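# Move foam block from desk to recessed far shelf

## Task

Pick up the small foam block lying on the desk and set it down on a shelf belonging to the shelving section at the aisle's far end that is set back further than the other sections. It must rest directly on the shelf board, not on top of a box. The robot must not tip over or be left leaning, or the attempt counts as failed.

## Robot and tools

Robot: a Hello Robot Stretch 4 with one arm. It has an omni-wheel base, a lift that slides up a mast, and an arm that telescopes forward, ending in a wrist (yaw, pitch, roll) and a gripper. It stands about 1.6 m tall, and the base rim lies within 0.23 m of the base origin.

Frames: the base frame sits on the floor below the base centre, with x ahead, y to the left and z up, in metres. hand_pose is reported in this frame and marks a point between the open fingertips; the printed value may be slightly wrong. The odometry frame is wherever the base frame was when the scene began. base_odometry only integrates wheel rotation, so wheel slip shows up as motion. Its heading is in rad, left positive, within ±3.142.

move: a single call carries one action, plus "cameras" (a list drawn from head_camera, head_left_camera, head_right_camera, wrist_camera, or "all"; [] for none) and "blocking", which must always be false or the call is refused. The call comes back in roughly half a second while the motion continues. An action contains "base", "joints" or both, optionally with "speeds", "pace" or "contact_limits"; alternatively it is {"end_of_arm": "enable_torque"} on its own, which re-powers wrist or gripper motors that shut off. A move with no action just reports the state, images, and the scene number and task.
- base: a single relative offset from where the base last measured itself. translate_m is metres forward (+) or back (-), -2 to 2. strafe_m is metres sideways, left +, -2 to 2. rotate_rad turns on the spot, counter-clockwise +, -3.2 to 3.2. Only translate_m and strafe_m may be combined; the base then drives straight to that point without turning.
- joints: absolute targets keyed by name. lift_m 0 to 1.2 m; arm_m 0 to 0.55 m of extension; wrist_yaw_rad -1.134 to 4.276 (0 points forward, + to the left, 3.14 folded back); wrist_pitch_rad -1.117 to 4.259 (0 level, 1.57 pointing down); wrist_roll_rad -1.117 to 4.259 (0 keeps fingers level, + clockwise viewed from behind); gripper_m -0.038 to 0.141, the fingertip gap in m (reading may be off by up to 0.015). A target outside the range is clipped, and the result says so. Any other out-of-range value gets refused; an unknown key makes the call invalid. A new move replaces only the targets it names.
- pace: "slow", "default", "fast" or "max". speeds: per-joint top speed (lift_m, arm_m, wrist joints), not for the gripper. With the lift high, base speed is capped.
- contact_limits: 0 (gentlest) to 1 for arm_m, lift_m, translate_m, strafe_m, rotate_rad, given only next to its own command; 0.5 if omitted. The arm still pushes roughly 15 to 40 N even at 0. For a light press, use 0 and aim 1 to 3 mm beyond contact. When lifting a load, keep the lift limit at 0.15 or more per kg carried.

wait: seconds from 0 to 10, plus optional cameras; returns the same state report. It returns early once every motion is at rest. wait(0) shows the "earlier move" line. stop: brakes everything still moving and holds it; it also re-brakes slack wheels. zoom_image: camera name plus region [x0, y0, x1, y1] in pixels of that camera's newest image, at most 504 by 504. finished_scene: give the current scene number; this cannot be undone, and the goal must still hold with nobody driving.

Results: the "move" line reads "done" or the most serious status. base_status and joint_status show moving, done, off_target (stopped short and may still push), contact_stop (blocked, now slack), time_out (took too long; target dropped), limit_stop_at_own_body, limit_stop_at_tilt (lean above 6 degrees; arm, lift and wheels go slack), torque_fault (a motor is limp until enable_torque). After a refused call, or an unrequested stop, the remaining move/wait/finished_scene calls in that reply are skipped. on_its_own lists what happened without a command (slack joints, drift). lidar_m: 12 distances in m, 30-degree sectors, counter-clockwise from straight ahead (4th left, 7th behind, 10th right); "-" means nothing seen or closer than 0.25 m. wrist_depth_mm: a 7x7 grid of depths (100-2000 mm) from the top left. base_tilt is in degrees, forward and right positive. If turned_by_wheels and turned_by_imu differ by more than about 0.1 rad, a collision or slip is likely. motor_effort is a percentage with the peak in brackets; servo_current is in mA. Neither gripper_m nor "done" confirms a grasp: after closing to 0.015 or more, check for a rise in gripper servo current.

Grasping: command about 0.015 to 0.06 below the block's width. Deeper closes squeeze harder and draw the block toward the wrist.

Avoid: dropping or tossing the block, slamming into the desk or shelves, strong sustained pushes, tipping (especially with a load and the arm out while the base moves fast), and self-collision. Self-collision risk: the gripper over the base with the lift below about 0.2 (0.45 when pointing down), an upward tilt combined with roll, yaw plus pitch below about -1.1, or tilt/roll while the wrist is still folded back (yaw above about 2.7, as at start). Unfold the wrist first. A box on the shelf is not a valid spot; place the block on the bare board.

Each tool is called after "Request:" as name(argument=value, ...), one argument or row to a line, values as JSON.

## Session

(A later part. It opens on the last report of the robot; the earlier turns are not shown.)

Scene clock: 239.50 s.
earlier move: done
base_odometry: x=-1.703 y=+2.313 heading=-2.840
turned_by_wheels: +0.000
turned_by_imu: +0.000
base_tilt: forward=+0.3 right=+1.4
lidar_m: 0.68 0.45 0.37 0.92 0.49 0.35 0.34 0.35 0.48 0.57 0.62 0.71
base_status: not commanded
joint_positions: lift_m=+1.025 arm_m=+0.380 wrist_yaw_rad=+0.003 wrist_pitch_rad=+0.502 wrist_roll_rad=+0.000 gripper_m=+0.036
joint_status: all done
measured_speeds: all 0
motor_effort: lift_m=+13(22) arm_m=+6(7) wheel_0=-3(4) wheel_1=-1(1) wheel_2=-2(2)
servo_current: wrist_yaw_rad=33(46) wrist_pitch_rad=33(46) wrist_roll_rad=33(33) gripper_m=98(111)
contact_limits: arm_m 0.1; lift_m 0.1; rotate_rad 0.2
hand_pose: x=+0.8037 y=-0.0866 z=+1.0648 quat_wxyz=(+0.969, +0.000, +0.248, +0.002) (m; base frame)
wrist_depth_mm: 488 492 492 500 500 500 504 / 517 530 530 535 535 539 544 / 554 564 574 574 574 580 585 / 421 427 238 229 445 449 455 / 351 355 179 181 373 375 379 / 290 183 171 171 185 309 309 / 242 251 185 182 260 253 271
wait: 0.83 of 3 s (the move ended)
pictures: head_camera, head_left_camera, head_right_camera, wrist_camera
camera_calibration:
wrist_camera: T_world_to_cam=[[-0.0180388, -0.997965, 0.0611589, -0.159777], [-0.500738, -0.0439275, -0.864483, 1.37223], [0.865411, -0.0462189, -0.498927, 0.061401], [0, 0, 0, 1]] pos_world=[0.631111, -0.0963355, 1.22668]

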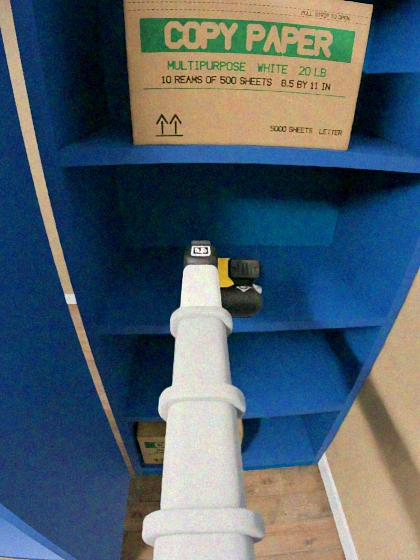

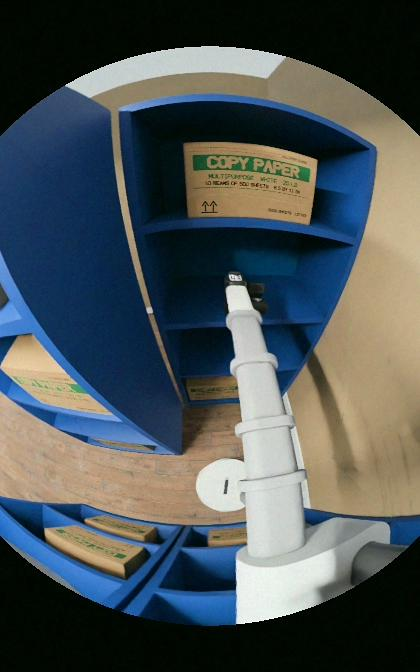

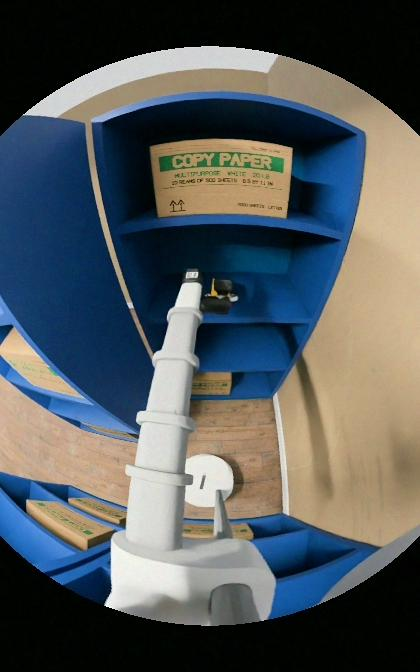

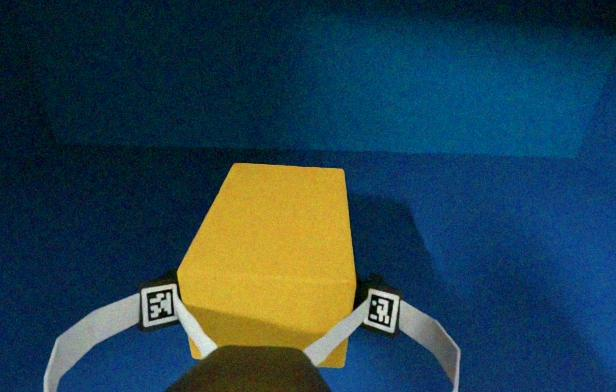

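Request:
move(
  joints={"lift_m": 1.004},
  contact_limits={"lift_m": 0.1},
  speeds={"lift_m": 0.04},
  blocking=false,
)

Request:
wait(
  seconds=1.5,
  cameras=["wrist_camera"],
)

Scene clock: 245.70 s.
move: moving
base_odometry: x=-1.703 y=+2.313 heading=-2.840
turned_by_wheels: +0.000
turned_by_imu: -0.001
base_tilt: forward=+0.3 right=+1.5
lidar_m: 0.68 0.46 0.40 0.93 0.49 0.36 0.33 0.38 0.46 0.59 0.61 0.72
base_status: not commanded
joint_positions: lift_m=+1.008 arm_m=+0.380 wrist_yaw_rad=+0.003 wrist_pitch_rad=+0.502 wrist_roll_rad=+0.000 gripper_m=+0.036
joint_status: lift_m moving
measured_speeds: translate_m=+0.000 strafe_m=+0.000 rotate_rad=+0.000 lift_m=-0.040 arm_m=+0.000 wrist_yaw_rad=+0.000 wrist_pitch_rad=+0.000 wrist_roll_rad=+0.000
motor_effort: lift_m=+14(15) arm_m=+6(6) wheel_0=-3(4) wheel_1=-1(1) wheel_2=-2(2)
servo_current: wrist_yaw_rad=33(39) wrist_pitch_rad=39(46) wrist_roll_rad=26(33) gripper_m=104(111)
contact_limits: arm_m 0.1; lift_m 0.1; rotate_rad 0.2
hand_pose: x=+0.8037 y=-0.0866 z=+1.0470 quat_wxyz=(+0.969, +0.000, +0.248, +0.002) (m; base frame)
wrist_depth_mm: 488 496 496 500 496 504 508 / 517 530 530 535 539 539 544 / 521 569 569 569 574 574 574 / 410 415 240 229 418 421 430 / 327 330 179 181 347 349 353 / 272 182 171 171 187 289 290 / 226 235 185 182 241 236 252
camera_calibration:
wrist_camera: T_world_to_cam=[[-0.0180388, -0.997965, 0.0611589, -0.158689], [-0.500738, -0.0439275, -0.864483, 1.35685], [0.865411, -0.0462189, -0.498927, 0.0525201], [0, 0, 0, 1]] pos_world=[0.631111, -0.0963355, 1.20888]

Scene clock: 246.13 s.
earlier move: done
base_odometry: x=-1.703 y=+2.313 heading=-2.840
turned_by_wheels: +0.000
turned_by_imu: +0.000
base_tilt: forward=+0.3 right=+1.3
lidar_m: 0.68 0.45 0.40 0.91 0.50 0.34 0.33 0.37 0.45 0.57 0.59 0.72
base_status: not commanded
joint_positions: lift_m=+1.004 arm_m=+0.380 wrist_yaw_rad=+0.003 wrist_pitch_rad=+0.502 wrist_roll_rad=+0.000 gripper_m=+0.036
joint_status: all done
measured_speeds: all 0
motor_effort: lift_m=+14(15) arm_m=+6(6) wheel_0=-4(4) wheel_1=-1(1) wheel_2=-2(2)
servo_current: wrist_yaw_rad=46(46) wrist_pitch_rad=39(46) wrist_roll_rad=26(33) gripper_m=104(111)
contact_limits: arm_m 0.1; lift_m 0.1; rotate_rad 0.2
hand_pose: x=+0.8037 y=-0.0866 z=+1.0438 quat_wxyz=(+0.969, +0.000, +0.248, +0.002) (m; base frame)
wrist_depth_mm: 488 496 492 500 500 500 508 / 521 530 530 535 539 539 539 / 517 564 564 569 569 574 574 / 399 404 254 229 427 415 418 / 317 322 179 181 340 343 345 / 264 182 171 171 185 281 282 / 220 227 185 183 236 230 246
wait: 0.43 of 1.5 s (the move ended)
pictures: wrist_camera
camera_calibration:
wrist_camera: T_world_to_cam=[[-0.0180388, -0.997965, 0.0611589, -0.158487], [-0.500738, -0.0439275, -0.864483, 1.35399], [0.865411, -0.0462189, -0.498927, 0.0508737], [0, 0, 0, 1]] pos_world=[0.631111, -0.0963355, 1.20558]

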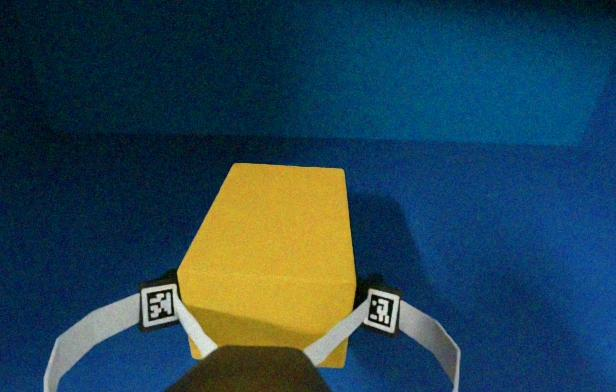

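Request:
move(
  joints={"lift_m": 0.994},
  contact_limits={"lift_m": 0.05},
  speeds={"lift_m": 0.03},
  blocking=false,
)

Request:
wait(
  seconds=1.5,
  cameras=["wrist_camera"],
)

Scene clock: 253.43 s.
move: moving
base_odometry: x=-1.703 y=+2.313 heading=-2.840
turned_by_wheels: +0.000
turned_by_imu: -0.001
base_tilt: forward=+0.2 right=+1.4
lidar_m: 0.67 0.45 0.39 0.95 0.50 0.36 0.33 0.37 0.46 0.58 0.61 0.72
base_status: not commanded
joint_positions: lift_m=+0.994 arm_m=+0.380 wrist_yaw_rad=+0.003 wrist_pitch_rad=+0.502 wrist_roll_rad=+0.000 gripper_m=+0.036
joint_status: lift_m moving
measured_speeds: all 0
motor_effort: lift_m=+14(15) arm_m=+6(6) wheel_0=-3(4) wheel_1=-1(1) wheel_2=-2(2)
servo_current: wrist_yaw_rad=46(46) wrist_pitch_rad=39(52) wrist_roll_rad=26(33) gripper_m=98(111)
contact_limits: arm_m 0.1; lift_m 0.05; rotate_rad 0.2
hand_pose: x=+0.8037 y=-0.0866 z=+1.0338 quat_wxyz=(+0.969, +0.000, +0.248, +0.002) (m; base frame)
wrist_depth_mm: 488 492 496 492 496 504 508 / 521 530 535 530 539 539 539 / 492 549 559 569 574 574 574 / 382 387 256 229 410 410 418 / 304 307 179 181 322 325 330 / 251 183 171 171 185 268 270 / 210 218 184 183 225 220 235
camera_calibration:
wrist_camera: T_world_to_cam=[[-0.0180388, -0.997965, 0.0611589, -0.157875], [-0.500738, -0.0439275, -0.864483, 1.34535], [0.865411, -0.0462189, -0.498927, 0.0458844], [0, 0, 0, 1]] pos_world=[0.631111, -0.0963355, 1.19558]

Scene clock: 253.67 s.
earlier move: done
base_odometry: x=-1.703 y=+2.313 heading=-2.840
turned_by_wheels: +0.000
turned_by_imu: +0.000
base_tilt: forward=+0.3 right=+1.4
lidar_m: 0.68 0.48 0.38 0.92 0.51 0.38 0.33 0.36 0.46 0.59 0.60 0.70
base_status: not commanded
joint_positions: lift_m=+0.994 arm_m=+0.380 wrist_yaw_rad=+0.003 wrist_pitch_rad=+0.502 wrist_roll_rad=+0.000 gripper_m=+0.036
joint_status: all done
measured_speeds: all 0
motor_effort: lift_m=+14(15) arm_m=+6(6) wheel_0=-3(4) wheel_1=-1(1) wheel_2=-2(2)
servo_current: wrist_yaw_rad=33(46) wrist_pitch_rad=39(52) wrist_roll_rad=26(33) gripper_m=91(111)
contact_limits: arm_m 0.1; lift_m 0.05; rotate_rad 0.2
hand_pose: x=+0.8037 y=-0.0866 z=+1.0338 quat_wxyz=(+0.969, +0.000, +0.248, +0.002) (m; base frame)
wrist_depth_mm: 488 488 496 496 500 500 508 / 521 530 535 539 539 539 535 / 488 554 564 574 574 574 574 / 379 387 254 229 410 413 418 / 304 307 179 181 322 324 329 / 251 182 171 171 185 267 268 / 209 218 185 183 224 220 235
wait: 0.23 of 1.5 s (the move ended)
pictures: wrist_camera
camera_calibration:
wrist_camera: T_world_to_cam=[[-0.0180388, -0.997965, 0.0611589, -0.157875], [-0.500738, -0.0439275, -0.864483, 1.34535], [0.865411, -0.0462189, -0.498927, 0.0458844], [0, 0, 0, 1]] pos_world=[0.631111, -0.0963355, 1.19558]

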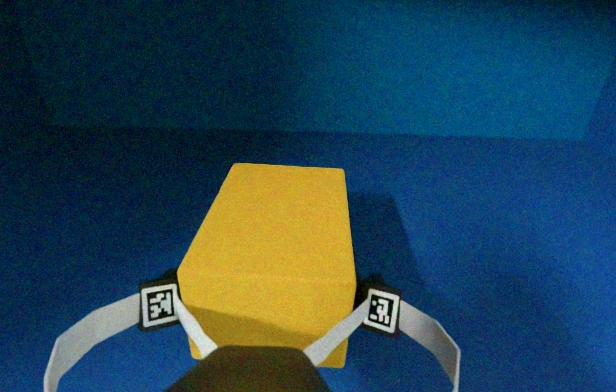

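Request:
move(
  joints={"lift_m": 0.985},
  contact_limits={"lift_m": 0.0},
  speeds={"lift_m": 0.03},
  blocking=false,
)

Request:
wait(
  seconds=1.5,
  cameras=["wrist_camera"],
)

Request:
move(
  joints={"lift_m": 0.980},
  contact_limits={"lift_m": 0.0},
  speeds={"lift_m": 0.03},
  blocking=false,
)

Request:
wait(
  seconds=1.5,
  cameras=["wrist_camera"],
)

Scene clock: 267.93 s.
move: moving
base_odometry: x=-1.703 y=+2.313 heading=-2.840
turned_by_wheels: +0.000
turned_by_imu: -0.001
base_tilt: forward=+0.5 right=+1.4
lidar_m: 0.66 0.47 0.39 0.94 0.50 0.35 0.34 0.37 0.46 0.58 0.61 0.73
base_status: not commanded
joint_positions: lift_m=+0.985 arm_m=+0.380 wrist_yaw_rad=+0.003 wrist_pitch_rad=+0.502 wrist_roll_rad=+0.000 gripper_m=+0.036
joint_status: lift_m moving
measured_speeds: all 0
motor_effort: lift_m=+13(15) arm_m=+6(6) wheel_0=-3(4) wheel_1=-1(1) wheel_2=-2(2)
servo_current: wrist_yaw_rad=39(39) wrist_pitch_rad=46(52) wrist_roll_rad=33(33) gripper_m=104(117)
contact_limits: arm_m 0.1; lift_m 0; rotate_rad 0.2
hand_pose: x=+0.8037 y=-0.0866 z=+1.0248 quat_wxyz=(+0.969, +0.000, +0.248, +0.002) (m; base frame)
wrist_depth_mm: 488 492 496 500 500 500 508 / 521 530 530 535 539 535 539 / 459 462 554 564 564 569 569 / 364 373 254 230 389 397 402 / 289 293 179 181 307 310 315 / 239 182 171 171 185 255 256 / 204 207 185 183 214 211 224
camera_calibration:
wrist_camera: T_world_to_cam=[[-0.0180388, -0.997965, 0.0611589, -0.157325], [-0.500738, -0.0439275, -0.864483, 1.33757], [0.865411, -0.0462189, -0.498927, 0.041394], [0, 0, 0, 1]] pos_world=[0.631111, -0.0963355, 1.18658]

Scene clock: 268.13 s.
earlier move: done
base_odometry: x=-1.703 y=+2.313 heading=-2.840
turned_by_wheels: +0.000
turned_by_imu: +0.000
base_tilt: forward=+0.3 right=+1.3
lidar_m: 0.67 0.46 0.40 0.93 0.49 0.33 0.35 0.37 0.47 0.58 0.59 0.73
base_status: not commanded
joint_positions: lift_m=+0.985 arm_m=+0.380 wrist_yaw_rad=+0.003 wrist_pitch_rad=+0.502 wrist_roll_rad=+0.000 gripper_m=+0.036
joint_status: all done
measured_speeds: all 0
motor_effort: lift_m=+14(15) arm_m=+6(6) wheel_0=-3(4) wheel_1=-1(1) wheel_2=-2(2)
servo_current: wrist_yaw_rad=52(52) wrist_pitch_rad=39(52) wrist_roll_rad=20(33) gripper_m=104(117)
contact_limits: arm_m 0.1; lift_m 0; rotate_rad 0.2
hand_pose: x=+0.8037 y=-0.0866 z=+1.0248 quat_wxyz=(+0.969, +0.000, +0.248, +0.002) (m; base frame)
wrist_depth_mm: 488 492 496 496 496 496 508 / 521 530 530 535 539 539 535 / 459 462 559 559 569 574 569 / 364 368 253 229 387 394 399 / 289 294 179 181 306 310 314 / 239 183 171 171 185 255 256 / 204 208 185 182 216 209 224
wait: 0.20 of 1.5 s (the move ended)
pictures: wrist_camera
camera_calibration:
wrist_camera: T_world_to_cam=[[-0.0180388, -0.997965, 0.0611589, -0.157325], [-0.500738, -0.0439275, -0.864483, 1.33757], [0.865411, -0.0462189, -0.498927, 0.041394], [0, 0, 0, 1]] pos_world=[0.631111, -0.0963355, 1.18658]

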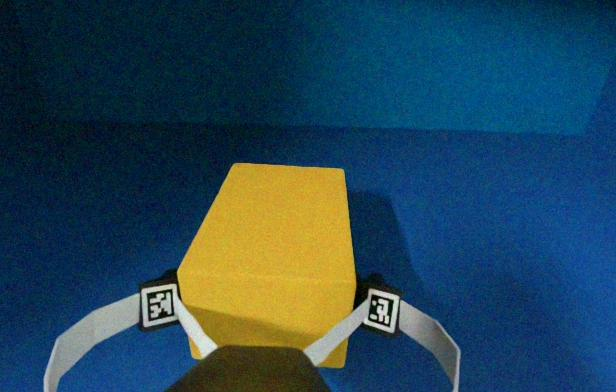

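Scene clock: 268.63 s.
move: moving
base_odometry: x=-1.703 y=+2.313 heading=-2.840
turned_by_wheels: +0.000
turned_by_imu: +0.000
base_tilt: forward=+0.3 right=+1.5
lidar_m: 0.68 0.43 0.41 0.89 0.52 0.36 0.33 0.35 0.47 0.58 0.59 0.73
base_status: not commanded
joint_positions: lift_m=+0.980 arm_m=+0.380 wrist_yaw_rad=+0.003 wrist_pitch_rad=+0.502 wrist_roll_rad=+0.000 gripper_m=+0.036
joint_status: lift_m moving
measured_speeds: all 0
motor_effort: lift_m=+13(15) arm_m=+6(6) wheel_0=-3(4) wheel_1=-1(1) wheel_2=-2(2)
servo_current: wrist_yaw_rad=33(46) wrist_pitch_rad=52(52) wrist_roll_rad=26(33) gripper_m=104(111)
contact_limits: arm_m 0.1; lift_m 0; rotate_rad 0.2
hand_pose: x=+0.8037 y=-0.0866 z=+1.0198 quat_wxyz=(+0.969, +0.000, +0.248, +0.002) (m; base frame)
wrist_depth_mm: 488 496 496 496 500 508 508 / 517 525 535 539 539 539 539 / 445 455 462 466 569 569 580 / 353 359 255 229 377 382 389 / 282 286 179 181 298 301 304 / 233 183 171 171 185 248 250 / 198 202 185 183 208 204 217
camera_calibration:
wrist_camera: T_world_to_cam=[[-0.0180388, -0.997965, 0.0611589, -0.157019], [-0.500738, -0.0439275, -0.864483, 1.33325], [0.865411, -0.0462189, -0.498927, 0.0388994], [0, 0, 0, 1]] pos_world=[0.631111, -0.0963355, 1.18158]

Scene clock: 268.70 s.
earlier move: done
base_odometry: x=-1.703 y=+2.313 heading=-2.840
turned_by_wheels: +0.000
turned_by_imu: +0.000
base_tilt: forward=+0.2 right=+1.3
lidar_m: 0.68 0.46 0.40 0.92 0.52 0.37 0.35 0.36 0.47 0.58 0.62 0.70
base_status: not commanded
joint_positions: lift_m=+0.980 arm_m=+0.380 wrist_yaw_rad=+0.003 wrist_pitch_rad=+0.502 wrist_roll_rad=+0.000 gripper_m=+0.036
joint_status: all done
measured_speeds: all 0
motor_effort: lift_m=+14(15) arm_m=+6(6) wheel_0=-3(4) wheel_1=-1(1) wheel_2=-2(2)
servo_current: wrist_yaw_rad=39(46) wrist_pitch_rad=33(52) wrist_roll_rad=26(33) gripper_m=98(111)
contact_limits: arm_m 0.1; lift_m 0; rotate_rad 0.2
hand_pose: x=+0.8037 y=-0.0866 z=+1.0198 quat_wxyz=(+0.969, +0.000, +0.248, +0.002) (m; base frame)
wrist_depth_mm: 488 492 496 492 500 504 508 / 517 530 530 535 539 539 544 / 445 452 459 466 559 569 574 / 353 359 254 229 379 384 389 / 282 286 179 181 297 301 306 / 234 183 171 171 185 248 249 / 198 202 185 183 208 205 217
wait: 0.07 of 1.5 s (the move ended)
pictures: wrist_camera
camera_calibration:
wrist_camera: T_world_to_cam=[[-0.0180388, -0.997965, 0.0611589, -0.157019], [-0.500738, -0.0439275, -0.864483, 1.33325], [0.865411, -0.0462189, -0.498927, 0.0388994], [0, 0, 0, 1]] pos_world=[0.631111, -0.0963355, 1.18158]

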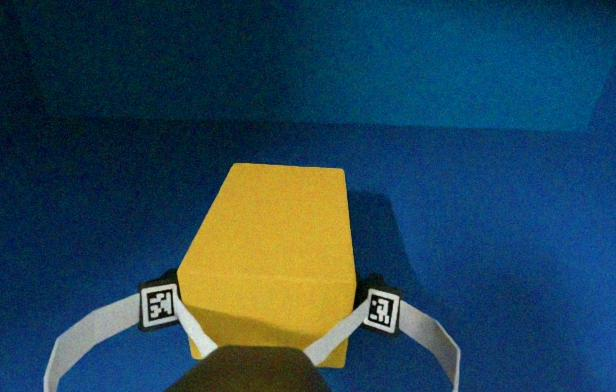

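Request:
move(
  joints={"lift_m": 0.976},
  contact_limits={"lift_m": 0.0},
  speeds={"lift_m": 0.03},
  blocking=false,
)

Request:
wait(
  seconds=1.5,
  cameras=["wrist_camera"],
)

Request:
move(
  joints={"lift_m": 0.972},
  contact_limits={"lift_m": 0.0},
  speeds={"lift_m": 0.03},
  blocking=false,
)

Request:
wait(
  seconds=1.5,
  cameras=["wrist_camera"],
)

Scene clock: 276.17 s.
move: moving
base_odometry: x=-1.703 y=+2.313 heading=-2.840
turned_by_wheels: +0.000
turned_by_imu: -0.001
base_tilt: forward=+0.4 right=+1.3
lidar_m: 0.68 0.44 0.38 0.91 0.52 0.36 0.32 0.37 0.45 0.58 0.61 0.73
base_status: not commanded
joint_positions: lift_m=+0.976 arm_m=+0.380 wrist_yaw_rad=+0.003 wrist_pitch_rad=+0.502 wrist_roll_rad=+0.000 gripper_m=+0.036
joint_status: lift_m moving
measured_speeds: all 0
motor_effort: lift_m=+15(15) arm_m=+6(6) wheel_0=-3(4) wheel_1=-1(1) wheel_2=-2(2)
servo_current: wrist_yaw_rad=33(46) wrist_pitch_rad=33(52) wrist_roll_rad=26(33) gripper_m=104(111)
contact_limits: arm_m 0.1; lift_m 0; rotate_rad 0.2
hand_pose: x=+0.8037 y=-0.0866 z=+1.0158 quat_wxyz=(+0.969, +0.000, +0.248, +0.002) (m; base frame)
wrist_depth_mm: 496 492 492 496 496 500 504 / 517 530 535 539 535 539 539 / 436 439 445 459 466 564 564 / 345 351 254 229 370 377 384 / 276 281 178 181 293 296 300 / 229 182 171 171 187 244 245 / 190 199 185 183 204 200 213
camera_calibration:
wrist_camera: T_world_to_cam=[[-0.0180388, -0.997965, 0.0611589, -0.156775], [-0.500738, -0.0439275, -0.864483, 1.32979], [0.865411, -0.0462189, -0.498927, 0.0369037], [0, 0, 0, 1]] pos_world=[0.631111, -0.0963355, 1.17758]

Scene clock: 276.20 s.
earlier move: done
base_odometry: x=-1.703 y=+2.313 heading=-2.840
turned_by_wheels: +0.000
turned_by_imu: +0.000
base_tilt: forward=+0.5 right=+1.3
lidar_m: 0.66 0.43 0.36 0.92 0.50 0.35 0.33 0.37 0.46 0.58 0.62 0.73
base_status: not commanded
joint_positions: lift_m=+0.976 arm_m=+0.380 wrist_yaw_rad=+0.003 wrist_pitch_rad=+0.502 wrist_roll_rad=+0.000 gripper_m=+0.036
joint_status: all done
measured_speeds: all 0
motor_effort: lift_m=+14(15) arm_m=+6(6) wheel_0=-3(4) wheel_1=-1(1) wheel_2=-2(2)
servo_current: wrist_yaw_rad=33(46) wrist_pitch_rad=33(52) wrist_roll_rad=26(33) gripper_m=104(111)
contact_limits: arm_m 0.1; lift_m 0; rotate_rad 0.2
hand_pose: x=+0.8037 y=-0.0866 z=+1.0158 quat_wxyz=(+0.969, +0.000, +0.248, +0.002) (m; base frame)
wrist_depth_mm: 488 492 496 496 500 500 508 / 517 525 530 535 539 539 539 / 433 436 445 459 466 559 569 / 347 351 255 230 370 375 382 / 276 281 179 181 293 296 297 / 229 183 171 171 187 244 244 / 190 198 185 183 204 200 213
wait: 0.03 of 1.5 s (the move ended)
pictures: wrist_camera
camera_calibration:
wrist_camera: T_world_to_cam=[[-0.0180388, -0.997965, 0.0611589, -0.156775], [-0.500738, -0.0439275, -0.864483, 1.32979], [0.865411, -0.0462189, -0.498927, 0.0369037], [0, 0, 0, 1]] pos_world=[0.631111, -0.0963355, 1.17758]

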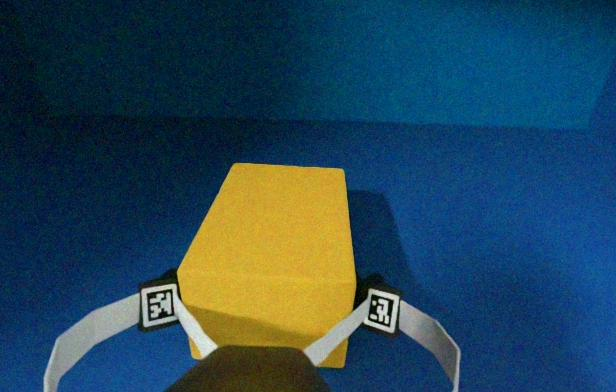

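Scene clock: 276.70 s.
move: moving
base_odometry: x=-1.703 y=+2.313 heading=-2.840
turned_by_wheels: +0.000
turned_by_imu: +0.000
base_tilt: forward=+0.4 right=+1.3
lidar_m: 0.69 0.46 0.39 0.92 0.51 0.36 0.33 0.35 0.47 0.58 0.60 0.70
base_status: not commanded
joint_positions: lift_m=+0.972 arm_m=+0.380 wrist_yaw_rad=+0.003 wrist_pitch_rad=+0.502 wrist_roll_rad=+0.000 gripper_m=+0.036
joint_status: lift_m moving
measured_speeds: all 0
motor_effort: lift_m=+14(16) arm_m=+6(6) wheel_0=-3(4) wheel_1=-1(1) wheel_2=-2(2)
servo_current: wrist_yaw_rad=33(39) wrist_pitch_rad=52(52) wrist_roll_rad=20(33) gripper_m=104(111)
contact_limits: arm_m 0.1; lift_m 0; rotate_rad 0.2
hand_pose: x=+0.8037 y=-0.0866 z=+1.0118 quat_wxyz=(+0.969, +0.000, +0.248, +0.002) (m; base frame)
wrist_depth_mm: 492 492 496 496 496 500 508 / 521 530 535 535 539 535 539 / 427 430 415 449 459 569 564 / 340 343 253 229 362 368 373 / 268 273 178 181 287 289 293 / 224 182 171 171 187 238 238 / 186 194 185 183 200 196 208
camera_calibration:
wrist_camera: T_world_to_cam=[[-0.0180388, -0.997965, 0.0611589, -0.15653], [-0.500738, -0.0439275, -0.864483, 1.32633], [0.865411, -0.0462189, -0.498927, 0.034908], [0, 0, 0, 1]] pos_world=[0.631111, -0.0963355, 1.17358]

Scene clock: 276.73 s.
earlier move: done
base_odometry: x=-1.703 y=+2.313 heading=-2.840
turned_by_wheels: +0.000
turned_by_imu: +0.000
base_tilt: forward=+0.4 right=+1.3
lidar_m: 0.68 0.44 0.38 0.91 0.49 0.36 0.34 0.37 0.46 0.58 0.61 0.72
base_status: not commanded
joint_positions: lift_m=+0.972 arm_m=+0.380 wrist_yaw_rad=+0.003 wrist_pitch_rad=+0.502 wrist_roll_rad=+0.000 gripper_m=+0.036
joint_status: all done
measured_speeds: all 0
motor_effort: lift_m=+14(16) arm_m=+6(6) wheel_0=-3(4) wheel_1=-1(1) wheel_2=-2(2)
servo_current: wrist_yaw_rad=33(39) wrist_pitch_rad=52(52) wrist_roll_rad=20(33) gripper_m=104(111)
contact_limits: arm_m 0.1; lift_m 0; rotate_rad 0.2
hand_pose: x=+0.8037 y=-0.0866 z=+1.0118 quat_wxyz=(+0.969, +0.000, +0.248, +0.002) (m; base frame)
wrist_depth_mm: 488 488 492 496 500 500 508 / 517 530 530 539 535 539 544 / 427 433 418 445 459 564 564 / 338 343 253 229 362 368 373 / 268 273 179 181 286 287 293 / 224 182 171 171 186 238 239 / 186 194 185 183 200 196 208
wait: 0.03 of 1.5 s (the move ended)
pictures: wrist_camera
camera_calibration:
wrist_camera: T_world_to_cam=[[-0.0180388, -0.997965, 0.0611589, -0.15653], [-0.500738, -0.0439275, -0.864483, 1.32633], [0.865411, -0.0462189, -0.498927, 0.034908], [0, 0, 0, 1]] pos_world=[0.631111, -0.0963355, 1.17358]

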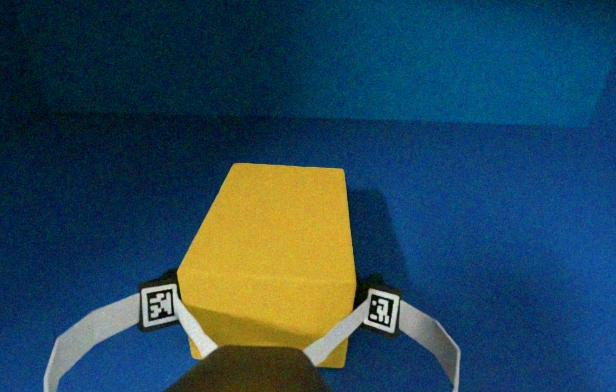

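Request:
zoom_image(
  camera="wrist_camera",
  region=[150, 140, 480, 392],
)

Scaled by 1.527.

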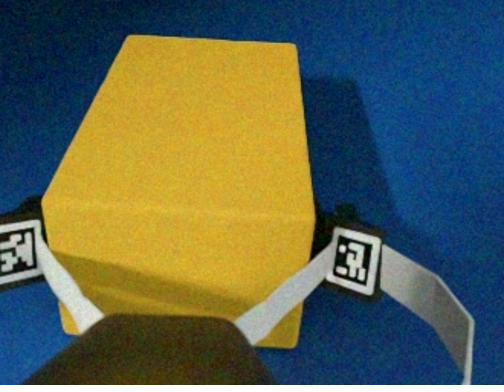

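Request:
move(
  joints={"lift_m": 0.968},
  contact_limits={"lift_m": 0.0},
  speeds={"lift_m": 0.03},
  blocking=false,
)

Request:
wait(
  seconds=0.5,
  cameras=["wrist_camera"],
)

Request:
move(
  joints={"lift_m": 0.964},
  contact_limits={"lift_m": 0.0},
  speeds={"lift_m": 0.03},
  blocking=false,
)

Request:
wait(
  seconds=0.5,
  cameras=["wrist_camera"],
)

Scene clock: 290.03 s.
move: moving
base_odometry: x=-1.703 y=+2.313 heading=-2.840
turned_by_wheels: +0.000
turned_by_imu: -0.001
base_tilt: forward=+0.4 right=+1.3
lidar_m: 0.67 0.47 0.40 0.93 0.51 0.38 0.33 0.34 0.46 0.57 0.60 0.71
base_status: not commanded
joint_positions: lift_m=+0.968 arm_m=+0.380 wrist_yaw_rad=+0.003 wrist_pitch_rad=+0.502 wrist_roll_rad=+0.000 gripper_m=+0.036
joint_status: lift_m moving
measured_speeds: all 0
motor_effort: lift_m=+12(14) arm_m=+6(6) wheel_0=-3(3) wheel_1=-1(1) wheel_2=-2(2)
servo_current: wrist_yaw_rad=39(46) wrist_pitch_rad=46(52) wrist_roll_rad=26(33) gripper_m=98(111)
contact_limits: arm_m 0.1; lift_m 0; rotate_rad 0.2
hand_pose: x=+0.8037 y=-0.0866 z=+1.0079 quat_wxyz=(+0.969, +0.000, +0.248, +0.002) (m; base frame)
wrist_depth_mm: 488 496 496 496 496 504 508 / 517 530 530 535 539 539 539 / 424 430 436 442 455 469 564 / 336 342 252 228 362 364 373 / 266 271 178 180 283 286 290 / 220 182 171 171 186 235 236 / 184 191 185 183 198 193 206
camera_calibration:
wrist_camera: T_world_to_cam=[[-0.0180388, -0.997965, 0.0611589, -0.156291], [-0.500738, -0.0439275, -0.864483, 1.32296], [0.865411, -0.0462189, -0.498927, 0.0329622], [0, 0, 0, 1]] pos_world=[0.631111, -0.0963355, 1.16968]

Scene clock: 290.07 s.
earlier move: done
base_odometry: x=-1.703 y=+2.313 heading=-2.840
turned_by_wheels: +0.000
turned_by_imu: +0.000
base_tilt: forward=+0.4 right=+1.3
lidar_m: 0.66 0.45 0.39 0.93 0.53 0.36 0.34 0.37 0.47 0.57 0.62 0.69
base_status: not commanded
joint_positions: lift_m=+0.968 arm_m=+0.380 wrist_yaw_rad=+0.003 wrist_pitch_rad=+0.502 wrist_roll_rad=+0.000 gripper_m=+0.036
joint_status: all done
measured_speeds: all 0
motor_effort: lift_m=+13(14) arm_m=+6(6) wheel_0=-3(3) wheel_1=-1(1) wheel_2=-2(2)
servo_current: wrist_yaw_rad=33(46) wrist_pitch_rad=46(52) wrist_roll_rad=26(33) gripper_m=91(111)
contact_limits: arm_m 0.1; lift_m 0; rotate_rad 0.2
hand_pose: x=+0.8037 y=-0.0866 z=+1.0079 quat_wxyz=(+0.969, +0.000, +0.248, +0.002) (m; base frame)
wrist_depth_mm: 492 488 496 500 500 496 508 / 517 530 530 535 535 539 539 / 424 427 433 442 459 466 564 / 336 342 253 229 359 366 370 / 267 271 178 180 283 286 289 / 220 182 171 171 187 236 236 / 184 191 185 183 197 193 206
wait: 0.03 of 0.5 s (the move ended)
pictures: wrist_camera
camera_calibration:
wrist_camera: T_world_to_cam=[[-0.0180388, -0.997965, 0.0611589, -0.156291], [-0.500738, -0.0439275, -0.864483, 1.32296], [0.865411, -0.0462189, -0.498927, 0.0329622], [0, 0, 0, 1]] pos_world=[0.631111, -0.0963355, 1.16968]

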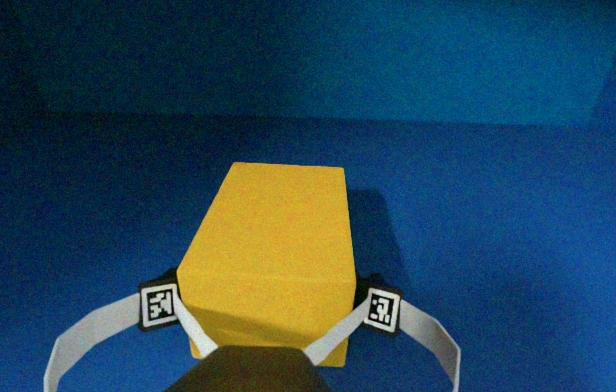

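Scene clock: 290.57 s.
move: moving
base_odometry: x=-1.703 y=+2.313 heading=-2.840
turned_by_wheels: +0.000
turned_by_imu: +0.000
base_tilt: forward=+0.3 right=+1.3
lidar_m: 0.66 0.43 0.37 0.94 0.48 0.37 0.33 0.37 0.46 0.57 0.61 0.72
base_status: not commanded
joint_positions: lift_m=+0.965 arm_m=+0.380 wrist_yaw_rad=+0.003 wrist_pitch_rad=+0.502 wrist_roll_rad=+0.000 gripper_m=+0.036
joint_status: lift_m moving
measured_speeds: all 0
motor_effort: lift_m=+13(13) arm_m=+6(6) wheel_0=-3(4) wheel_1=-1(1) wheel_2=-2(2)
servo_current: wrist_yaw_rad=39(46) wrist_pitch_rad=33(52) wrist_roll_rad=33(33) gripper_m=91(111)
contact_limits: arm_m 0.1; lift_m 0; rotate_rad 0.2
hand_pose: x=+0.8038 y=-0.0866 z=+1.0041 quat_wxyz=(+0.969, +0.000, +0.248, +0.002) (m; base frame)
wrist_depth_mm: 488 492 492 496 500 504 512 / 517 525 530 530 539 539 544 / 430 433 442 452 466 559 569 / 340 345 253 229 359 370 375 / 266 271 177 179 283 287 289 / 220 183 171 172 186 235 236 / 183 190 185 183 196 192 206
camera_calibration:
wrist_camera: T_world_to_cam=[[-0.0180663, -0.997965, 0.0611521, -0.156027], [-0.500352, -0.0439285, -0.864707, 1.3196], [0.865633, -0.0462196, -0.49854, 0.0304245], [0, 0, 0, 1]] pos_world=[0.631111, -0.0963355, 1.16578]

Scene clock: 290.60 s.
earlier move: done
base_odometry: x=-1.703 y=+2.313 heading=-2.840
turned_by_wheels: +0.000
turned_by_imu: +0.000
base_tilt: forward=+0.3 right=+1.4
lidar_m: 0.67 0.46 0.40 0.92 0.51 0.34 0.34 0.35 0.46 0.58 0.61 0.73
base_status: not commanded
joint_positions: lift_m=+0.965 arm_m=+0.380 wrist_yaw_rad=+0.003 wrist_pitch_rad=+0.502 wrist_roll_rad=+0.000 gripper_m=+0.036
joint_status: all done
measured_speeds: all 0
motor_effort: lift_m=+12(13) arm_m=+6(6) wheel_0=-3(4) wheel_1=-1(1) wheel_2=-2(2)
servo_current: wrist_yaw_rad=39(46) wrist_pitch_rad=33(52) wrist_roll_rad=33(33) gripper_m=91(111)
contact_limits: arm_m 0.1; lift_m 0; rotate_rad 0.2
hand_pose: x=+0.8038 y=-0.0866 z=+1.0041 quat_wxyz=(+0.969, +0.000, +0.248, +0.002) (m; base frame)
wrist_depth_mm: 488 492 492 500 500 504 508 / 517 530 530 530 535 539 544 / 430 436 442 455 466 564 564 / 338 343 253 229 359 368 375 / 266 272 178 180 283 287 289 / 220 182 171 172 187 236 236 / 183 190 185 183 196 191 204
wait: 0.03 of 0.5 s (the move ended)
pictures: wrist_camera
camera_calibration:
wrist_camera: T_world_to_cam=[[-0.0180663, -0.997965, 0.0611521, -0.156027], [-0.500352, -0.0439285, -0.864707, 1.3196], [0.865633, -0.0462196, -0.49854, 0.0304245], [0, 0, 0, 1]] pos_world=[0.631111, -0.0963355, 1.16578]

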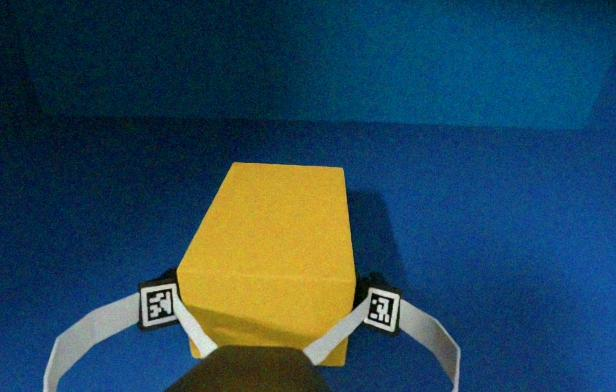

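Request:
move(
  joints={"gripper_m": 0.075},
  blocking=false,
)

Request:
wait(
  seconds=1.5,
  cameras=[],
)

Request:
move(
  joints={"gripper_m": 0.14},
  blocking=false,
)

Request:
wait(
  seconds=2,
  cameras=["wrist_camera"],
)

Scene clock: 304.97 s.
move: moving
base_odometry: x=-1.703 y=+2.313 heading=-2.840
turned_by_wheels: +0.000
turned_by_imu: -0.001
base_tilt: forward=+0.4 right=+1.3
lidar_m: 0.67 0.47 0.38 0.91 0.52 0.36 0.32 0.33 0.47 0.58 0.62 0.74
base_status: not commanded
joint_positions: lift_m=+0.965 arm_m=+0.380 wrist_yaw_rad=+0.003 wrist_pitch_rad=+0.501 wrist_roll_rad=+0.000 gripper_m=+0.056
joint_status: gripper_m moving
measured_speeds: translate_m=+0.000 strafe_m=+0.000 rotate_rad=+0.000 lift_m=+0.000 arm_m=+0.000 wrist_yaw_rad=+0.000 wrist_pitch_rad=-0.005 wrist_roll_rad=+0.000
motor_effort: lift_m=+12(12) arm_m=+6(6) wheel_0=-3(3) wheel_1=-1(1) wheel_2=-2(2)
servo_current: wrist_yaw_rad=46(46) wrist_pitch_rad=46(59) wrist_roll_rad=33(33) gripper_m=52(117)
contact_limits: arm_m 0.1; lift_m 0; rotate_rad 0.2
hand_pose: x=+0.8039 y=-0.0866 z=+1.0043 quat_wxyz=(+0.969, +0.000, +0.248, +0.002) (m; base frame)
wrist_depth_mm: 492 492 496 496 504 504 517 / 525 530 530 535 539 544 544 / 439 445 452 462 564 564 569 / 343 347 319 232 368 375 382 / 270 276 181 182 287 291 294 / 223 190 180 177 191 237 238 / 190 191 194 190 193 200 207
camera_calibration:
wrist_camera: T_world_to_cam=[[-0.0181293, -0.997965, 0.061134, -0.155973], [-0.499461, -0.043929, -0.865222, 1.31973], [0.866146, -0.0462199, -0.497649, 0.0291097], [0, 0, 0, 1]] pos_world=[0.631111, -0.0963355, 1.16588]

Scene clock: 305.67 s.
earlier move: done
base_odometry: x=-1.703 y=+2.313 heading=-2.840
turned_by_wheels: +0.000
turned_by_imu: +0.000
base_tilt: forward=+0.3 right=+1.3
lidar_m: 0.67 0.45 0.41 0.93 0.50 0.36 0.31 0.36 0.44 0.58 0.61 0.73
base_status: not commanded
joint_positions: lift_m=+0.965 arm_m=+0.380 wrist_yaw_rad=+0.003 wrist_pitch_rad=+0.499 wrist_roll_rad=+0.000 gripper_m=+0.075
joint_status: all done
measured_speeds: all 0
motor_effort: lift_m=+12(12) arm_m=+6(6) wheel_0=-3(3) wheel_1=-1(1) wheel_2=-2(2)
servo_current: wrist_yaw_rad=39(52) wrist_pitch_rad=52(59) wrist_roll_rad=26(33) gripper_m=52(117)
contact_limits: arm_m 0.1; lift_m 0; rotate_rad 0.2
hand_pose: x=+0.8042 y=-0.0866 z=+1.0047 quat_wxyz=(+0.969, +0.000, +0.247, +0.002) (m; base frame)
wrist_depth_mm: 488 488 492 496 504 504 512 / 517 525 530 539 539 544 544 / 445 452 466 554 564 564 569 / 349 355 340 238 375 382 384 / 274 279 185 186 290 294 297 / 225 212 187 184 196 240 241 / 196 188 202 198 195 208 209
wait: 0.70 of 1.5 s (the move ended)
pictures: none
No camera images: "cameras" was empty.

Scene clock: 306.17 s.
move: moving
base_odometry: x=-1.703 y=+2.313 heading=-2.840
turned_by_wheels: +0.000
turned_by_imu: +0.000
base_tilt: forward=+0.4 right=+1.3
lidar_m: 0.66 0.46 0.37 0.93 0.51 0.37 0.34 0.33 0.49 0.57 0.62 0.71
base_status: not commanded
joint_positions: lift_m=+0.965 arm_m=+0.380 wrist_yaw_rad=+0.003 wrist_pitch_rad=+0.499 wrist_roll_rad=+0.000 gripper_m=+0.093
joint_status: gripper_m moving
measured_speeds: all 0
motor_effort: lift_m=+12(12) arm_m=+6(6) wheel_0=-3(3) wheel_1=-1(1) wheel_2=-2(2)
servo_current: wrist_yaw_rad=39(46) wrist_pitch_rad=33(52) wrist_roll_rad=26(33) gripper_m=98(98)
contact_limits: arm_m 0.1; lift_m 0; rotate_rad 0.2
hand_pose: x=+0.8042 y=-0.0866 z=+1.0049 quat_wxyz=(+0.969, +0.000, +0.247, +0.002) (m; base frame)
wrist_depth_mm: 488 492 492 496 500 500 512 / 521 525 530 530 539 539 544 / 449 452 466 554 559 574 569 / 351 357 342 240 375 384 387 / 276 277 186 189 291 297 300 / 225 213 189 186 216 241 243 / 198 189 203 200 201 208 210
camera_calibration:
wrist_camera: T_world_to_cam=[[-0.0182634, -0.997965, 0.0610932, -0.155854], [-0.49756, -0.0439284, -0.866317, 1.31992], [0.867237, -0.0462194, -0.495745, 0.0263855], [0, 0, 0, 1]] pos_world=[0.631012, -0.0963355, 1.16607]

Scene clock: 307.33 s.
earlier move: done
base_odometry: x=-1.703 y=+2.313 heading=-2.840
turned_by_wheels: +0.000
turned_by_imu: +0.000
base_tilt: forward=+0.3 right=+1.4
lidar_m: 0.68 0.45 0.39 0.91 0.50 0.37 0.34 0.35 0.47 0.57 0.60 0.72
base_status: not commanded
joint_positions: lift_m=+0.965 arm_m=+0.380 wrist_yaw_rad=+0.003 wrist_pitch_rad=+0.498 wrist_roll_rad=+0.000 gripper_m=+0.140
joint_status: all done
measured_speeds: all 0
motor_effort: lift_m=+12(12) arm_m=+6(6) wheel_0=-3(3) wheel_1=-1(1) wheel_2=-2(2)
servo_current: wrist_yaw_rad=39(46) wrist_pitch_rad=33(59) wrist_roll_rad=26(33) gripper_m=39(98)
contact_limits: arm_m 0.1; lift_m 0; rotate_rad 0.2
hand_pose: x=+0.8042 y=-0.0866 z=+1.0049 quat_wxyz=(+0.969, +0.000, +0.247, +0.002) (m; base frame)
wrist_depth_mm: 488 492 488 500 500 504 508 / 517 530 530 535 530 535 535 / 445 455 462 559 559 564 564 / 349 359 340 240 377 382 389 / 274 279 187 190 291 297 300 / 226 196 190 187 204 240 243 / 197 189 202 202 201 209 210
wait: 1.17 of 2 s (the move ended)
pictures: wrist_camera
camera_calibration:
wrist_camera: T_world_to_cam=[[-0.0182636, -0.997965, 0.0610928, -0.155854], [-0.49756, -0.0439279, -0.866317, 1.31992], [0.867237, -0.0462194, -0.495745, 0.0263855], [0, 0, 0, 1]] pos_world=[0.631012, -0.0963355, 1.16607]

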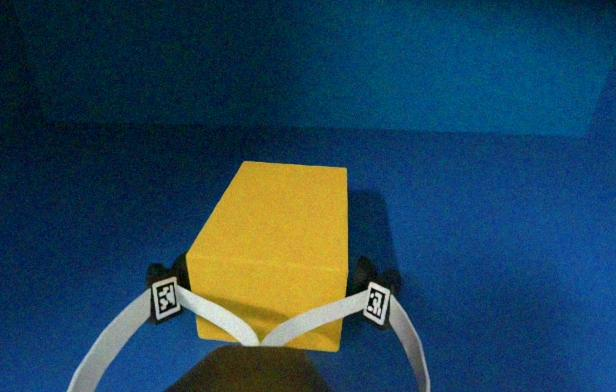

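Request:
move(
  joints={"lift_m": 0.978},
  speeds={"lift_m": 0.03},
  blocking=false,
)

Request:
wait(
  seconds=1.5,
  cameras=["wrist_camera"],
)

Scene clock: 317.83 s.
move: moving
base_odometry: x=-1.703 y=+2.313 heading=-2.840
turned_by_wheels: +0.000
turned_by_imu: -0.001
base_tilt: forward=+0.3 right=+1.5
lidar_m: 0.68 0.44 0.39 0.89 0.50 0.36 0.33 0.37 0.43 0.57 0.60 0.73
base_status: not commanded
joint_positions: lift_m=+0.977 arm_m=+0.380 wrist_yaw_rad=+0.003 wrist_pitch_rad=+0.499 wrist_roll_rad=+0.000 gripper_m=+0.140
joint_status: lift_m moving
measured_speeds: translate_m=+0.000 strafe_m=+0.000 rotate_rad=+0.000 lift_m=+0.022 arm_m=+0.000 wrist_yaw_rad=+0.000 wrist_pitch_rad=+0.001 wrist_roll_rad=+0.000
motor_effort: lift_m=+25(26) arm_m=+6(6) wheel_0=-2(3) wheel_1=+0(1) wheel_2=-2(2)
servo_current: wrist_yaw_rad=39(46) wrist_pitch_rad=46(52) wrist_roll_rad=39(39) gripper_m=39(52)
contact_limits: arm_m 0.1; rotate_rad 0.2
hand_pose: x=+0.8041 y=-0.0866 z=+1.0173 quat_wxyz=(+0.969, +0.000, +0.247, +0.002) (m; base frame)
wrist_depth_mm: 488 492 492 496 496 500 508 / 517 530 530 535 539 544 539 / 439 442 455 462 564 569 569 / 349 355 327 246 375 382 387 / 279 283 193 195 294 300 301 / 232 198 196 195 204 245 246 / 202 200 208 206 207 208 216
camera_calibration:
wrist_camera: T_world_to_cam=[[-0.0182141, -0.997965, 0.0611081, -0.156667], [-0.498259, -0.0439284, -0.865915, 1.33072], [0.866837, -0.0462195, -0.496444, 0.0336599], [0, 0, 0, 1]] pos_world=[0.631012, -0.0963355, 1.17857]

Scene clock: 318.20 s.
earlier move: done
base_odometry: x=-1.703 y=+2.313 heading=-2.840
turned_by_wheels: +0.000
turned_by_imu: +0.000
base_tilt: forward=+0.3 right=+1.4
lidar_m: 0.67 0.44 0.40 0.92 0.51 0.36 0.33 0.35 0.47 0.58 0.60 0.70
base_status: not commanded
joint_positions: lift_m=+0.978 arm_m=+0.380 wrist_yaw_rad=+0.003 wrist_pitch_rad=+0.499 wrist_roll_rad=+0.000 gripper_m=+0.140
joint_status: all done
measured_speeds: all 0
motor_effort: lift_m=+24(26) arm_m=+6(6) wheel_0=-2(3) wheel_1=-1(1) wheel_2=-2(2)
servo_current: wrist_yaw_rad=26(46) wrist_pitch_rad=39(52) wrist_roll_rad=26(39) gripper_m=46(59)
contact_limits: arm_m 0.1; rotate_rad 0.2
hand_pose: x=+0.8041 y=-0.0866 z=+1.0177 quat_wxyz=(+0.969, +0.000, +0.247, +0.002) (m; base frame)
wrist_depth_mm: 484 492 492 500 504 504 508 / 517 530 530 539 539 539 544 / 439 449 459 466 564 564 574 / 351 357 325 246 375 382 389 / 281 286 193 195 297 301 303 / 232 199 196 195 204 246 247 / 203 201 208 206 206 208 216
wait: 0.37 of 1.5 s (the move ended)
pictures: wrist_camera
camera_calibration:
wrist_camera: T_world_to_cam=[[-0.0182141, -0.997965, 0.0611081, -0.156691], [-0.498259, -0.0439284, -0.865915, 1.33107], [0.866837, -0.0462195, -0.496444, 0.0338584], [0, 0, 0, 1]] pos_world=[0.631012, -0.0963355, 1.17897]

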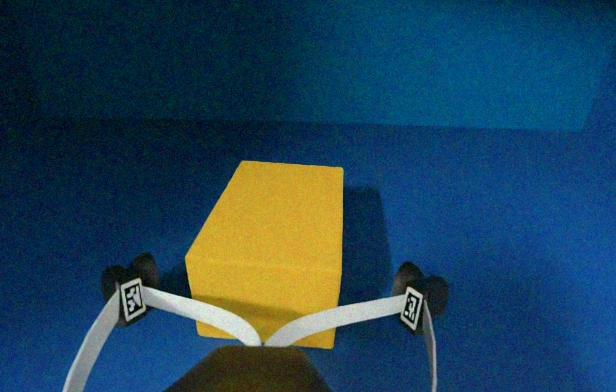

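Free. Retract.

Request:
move(
  joints={"arm_m": 0.05},
  speeds={"arm_m": 0.2},
  blocking=false,
)

Request:
wait(
  seconds=4,
  cameras=["head_camera","wrist_camera"],
)

Scene clock: 325.00 s.
move: moving
base_odometry: x=-1.703 y=+2.313 heading=-2.840
turned_by_wheels: +0.000
turned_by_imu: -0.001
base_tilt: forward=+0.5 right=+1.5
lidar_m: 0.67 0.45 0.39 0.91 0.51 0.35 0.32 0.35 0.47 0.57 0.61 0.72
base_status: not commanded
joint_positions: lift_m=+0.978 arm_m=+0.328 wrist_yaw_rad=+0.003 wrist_pitch_rad=+0.499 wrist_roll_rad=+0.000 gripper_m=+0.140
joint_status: arm_m moving
measured_speeds: translate_m=+0.000 strafe_m=+0.000 rotate_rad=+0.000 lift_m=+0.000 arm_m=-0.198 wrist_yaw_rad=+0.000 wrist_pitch_rad=+0.000 wrist_roll_rad=+0.000
motor_effort: lift_m=+24(24) arm_m=-5(10) wheel_0=-2(2) wheel_1=+0(1) wheel_2=-2(2)
servo_current: wrist_yaw_rad=33(39) wrist_pitch_rad=33(52) wrist_roll_rad=20(39) gripper_m=46(46)
contact_limits: rotate_rad 0.2
hand_pose: x=+0.7521 y=-0.0866 z=+1.0177 quat_wxyz=(+0.969, +0.000, +0.247, +0.002) (m; base frame)
wrist_depth_mm: 530 535 539 539 539 544 549 / 554 574 580 580 585 585 585 / 442 449 433 310 - 609 - / 351 357 327 246 375 382 389 / 279 285 249 239 296 300 303 / 232 198 240 242 204 247 248 / 209 209 210 207 213 216 216
camera_calibration:
wrist_camera: T_world_to_cam=[[-0.0182086, -0.997965, 0.0611073, -0.15764], [-0.498334, -0.0439265, -0.865872, 1.30515], [0.866794, -0.0462181, -0.49652, 0.0790482], [0, 0, 0, 1]] pos_world=[0.579012, -0.0963355, 1.17897]

Scene clock: 326.93 s.
earlier move: done
base_odometry: x=-1.703 y=+2.313 heading=-2.840
turned_by_wheels: +0.000
turned_by_imu: +0.000
base_tilt: forward=+0.2 right=+1.5
lidar_m: 0.67 0.46 0.38 0.95 0.49 0.36 0.34 0.35 0.47 0.57 0.62 0.70
base_status: not commanded
joint_positions: lift_m=+0.978 arm_m=+0.050 wrist_yaw_rad=+0.003 wrist_pitch_rad=+0.499 wrist_roll_rad=+0.000 gripper_m=+0.140
joint_status: all done
measured_speeds: all 0
motor_effort: lift_m=+24(24) arm_m=-6(10) wheel_0=-2(2) wheel_1=+0(1) wheel_2=-2(2)
servo_current: wrist_yaw_rad=33(46) wrist_pitch_rad=39(52) wrist_roll_rad=26(39) gripper_m=39(52)
contact_limits: rotate_rad 0.2
hand_pose: x=+0.4746 y=-0.0866 z=+1.0177 quat_wxyz=(+0.969, +0.000, +0.247, +0.002) (m; base frame)
wrist_depth_mm: - 778 778 788 - 788 - / 517 - - 484 - 831 - / 449 452 459 492 - - - / 496 - - - - - - / - - - - - - - / - 190 177 - 195 820 - / - 707 741 - 741 732 -
wait: 1.93 of 4 s (the move ended)
pictures: head_camera, wrist_camera
camera_calibration:
wrist_camera: T_world_to_cam=[[-0.0182927, -0.99796, 0.0611616, -0.162731], [-0.49838, -0.0439293, -0.865845, 1.16684], [0.866765, -0.0463204, -0.49656, 0.31963], [0, 0, 0, 1]] pos_world=[0.301512, -0.0963354, 1.17897]

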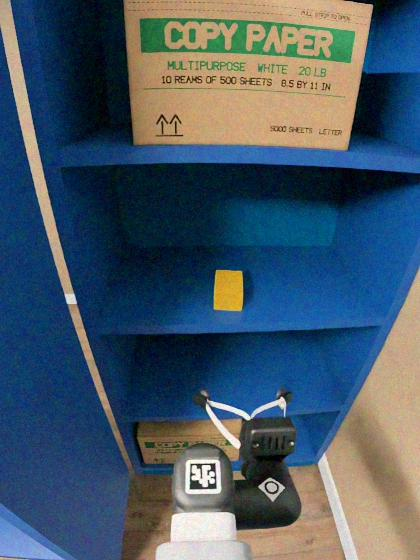

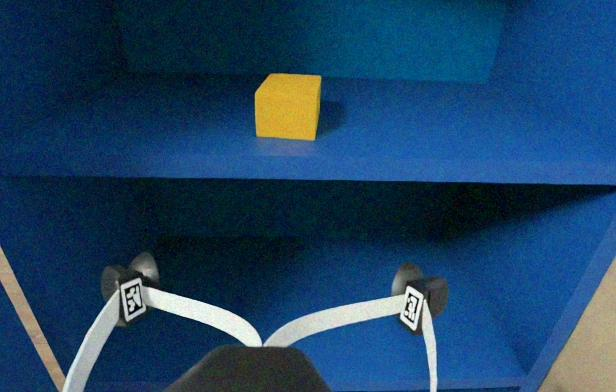

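Block sits on the shelf.

Request:
finished_scene(
  scene=1,
)

The scene is finished: the task was done.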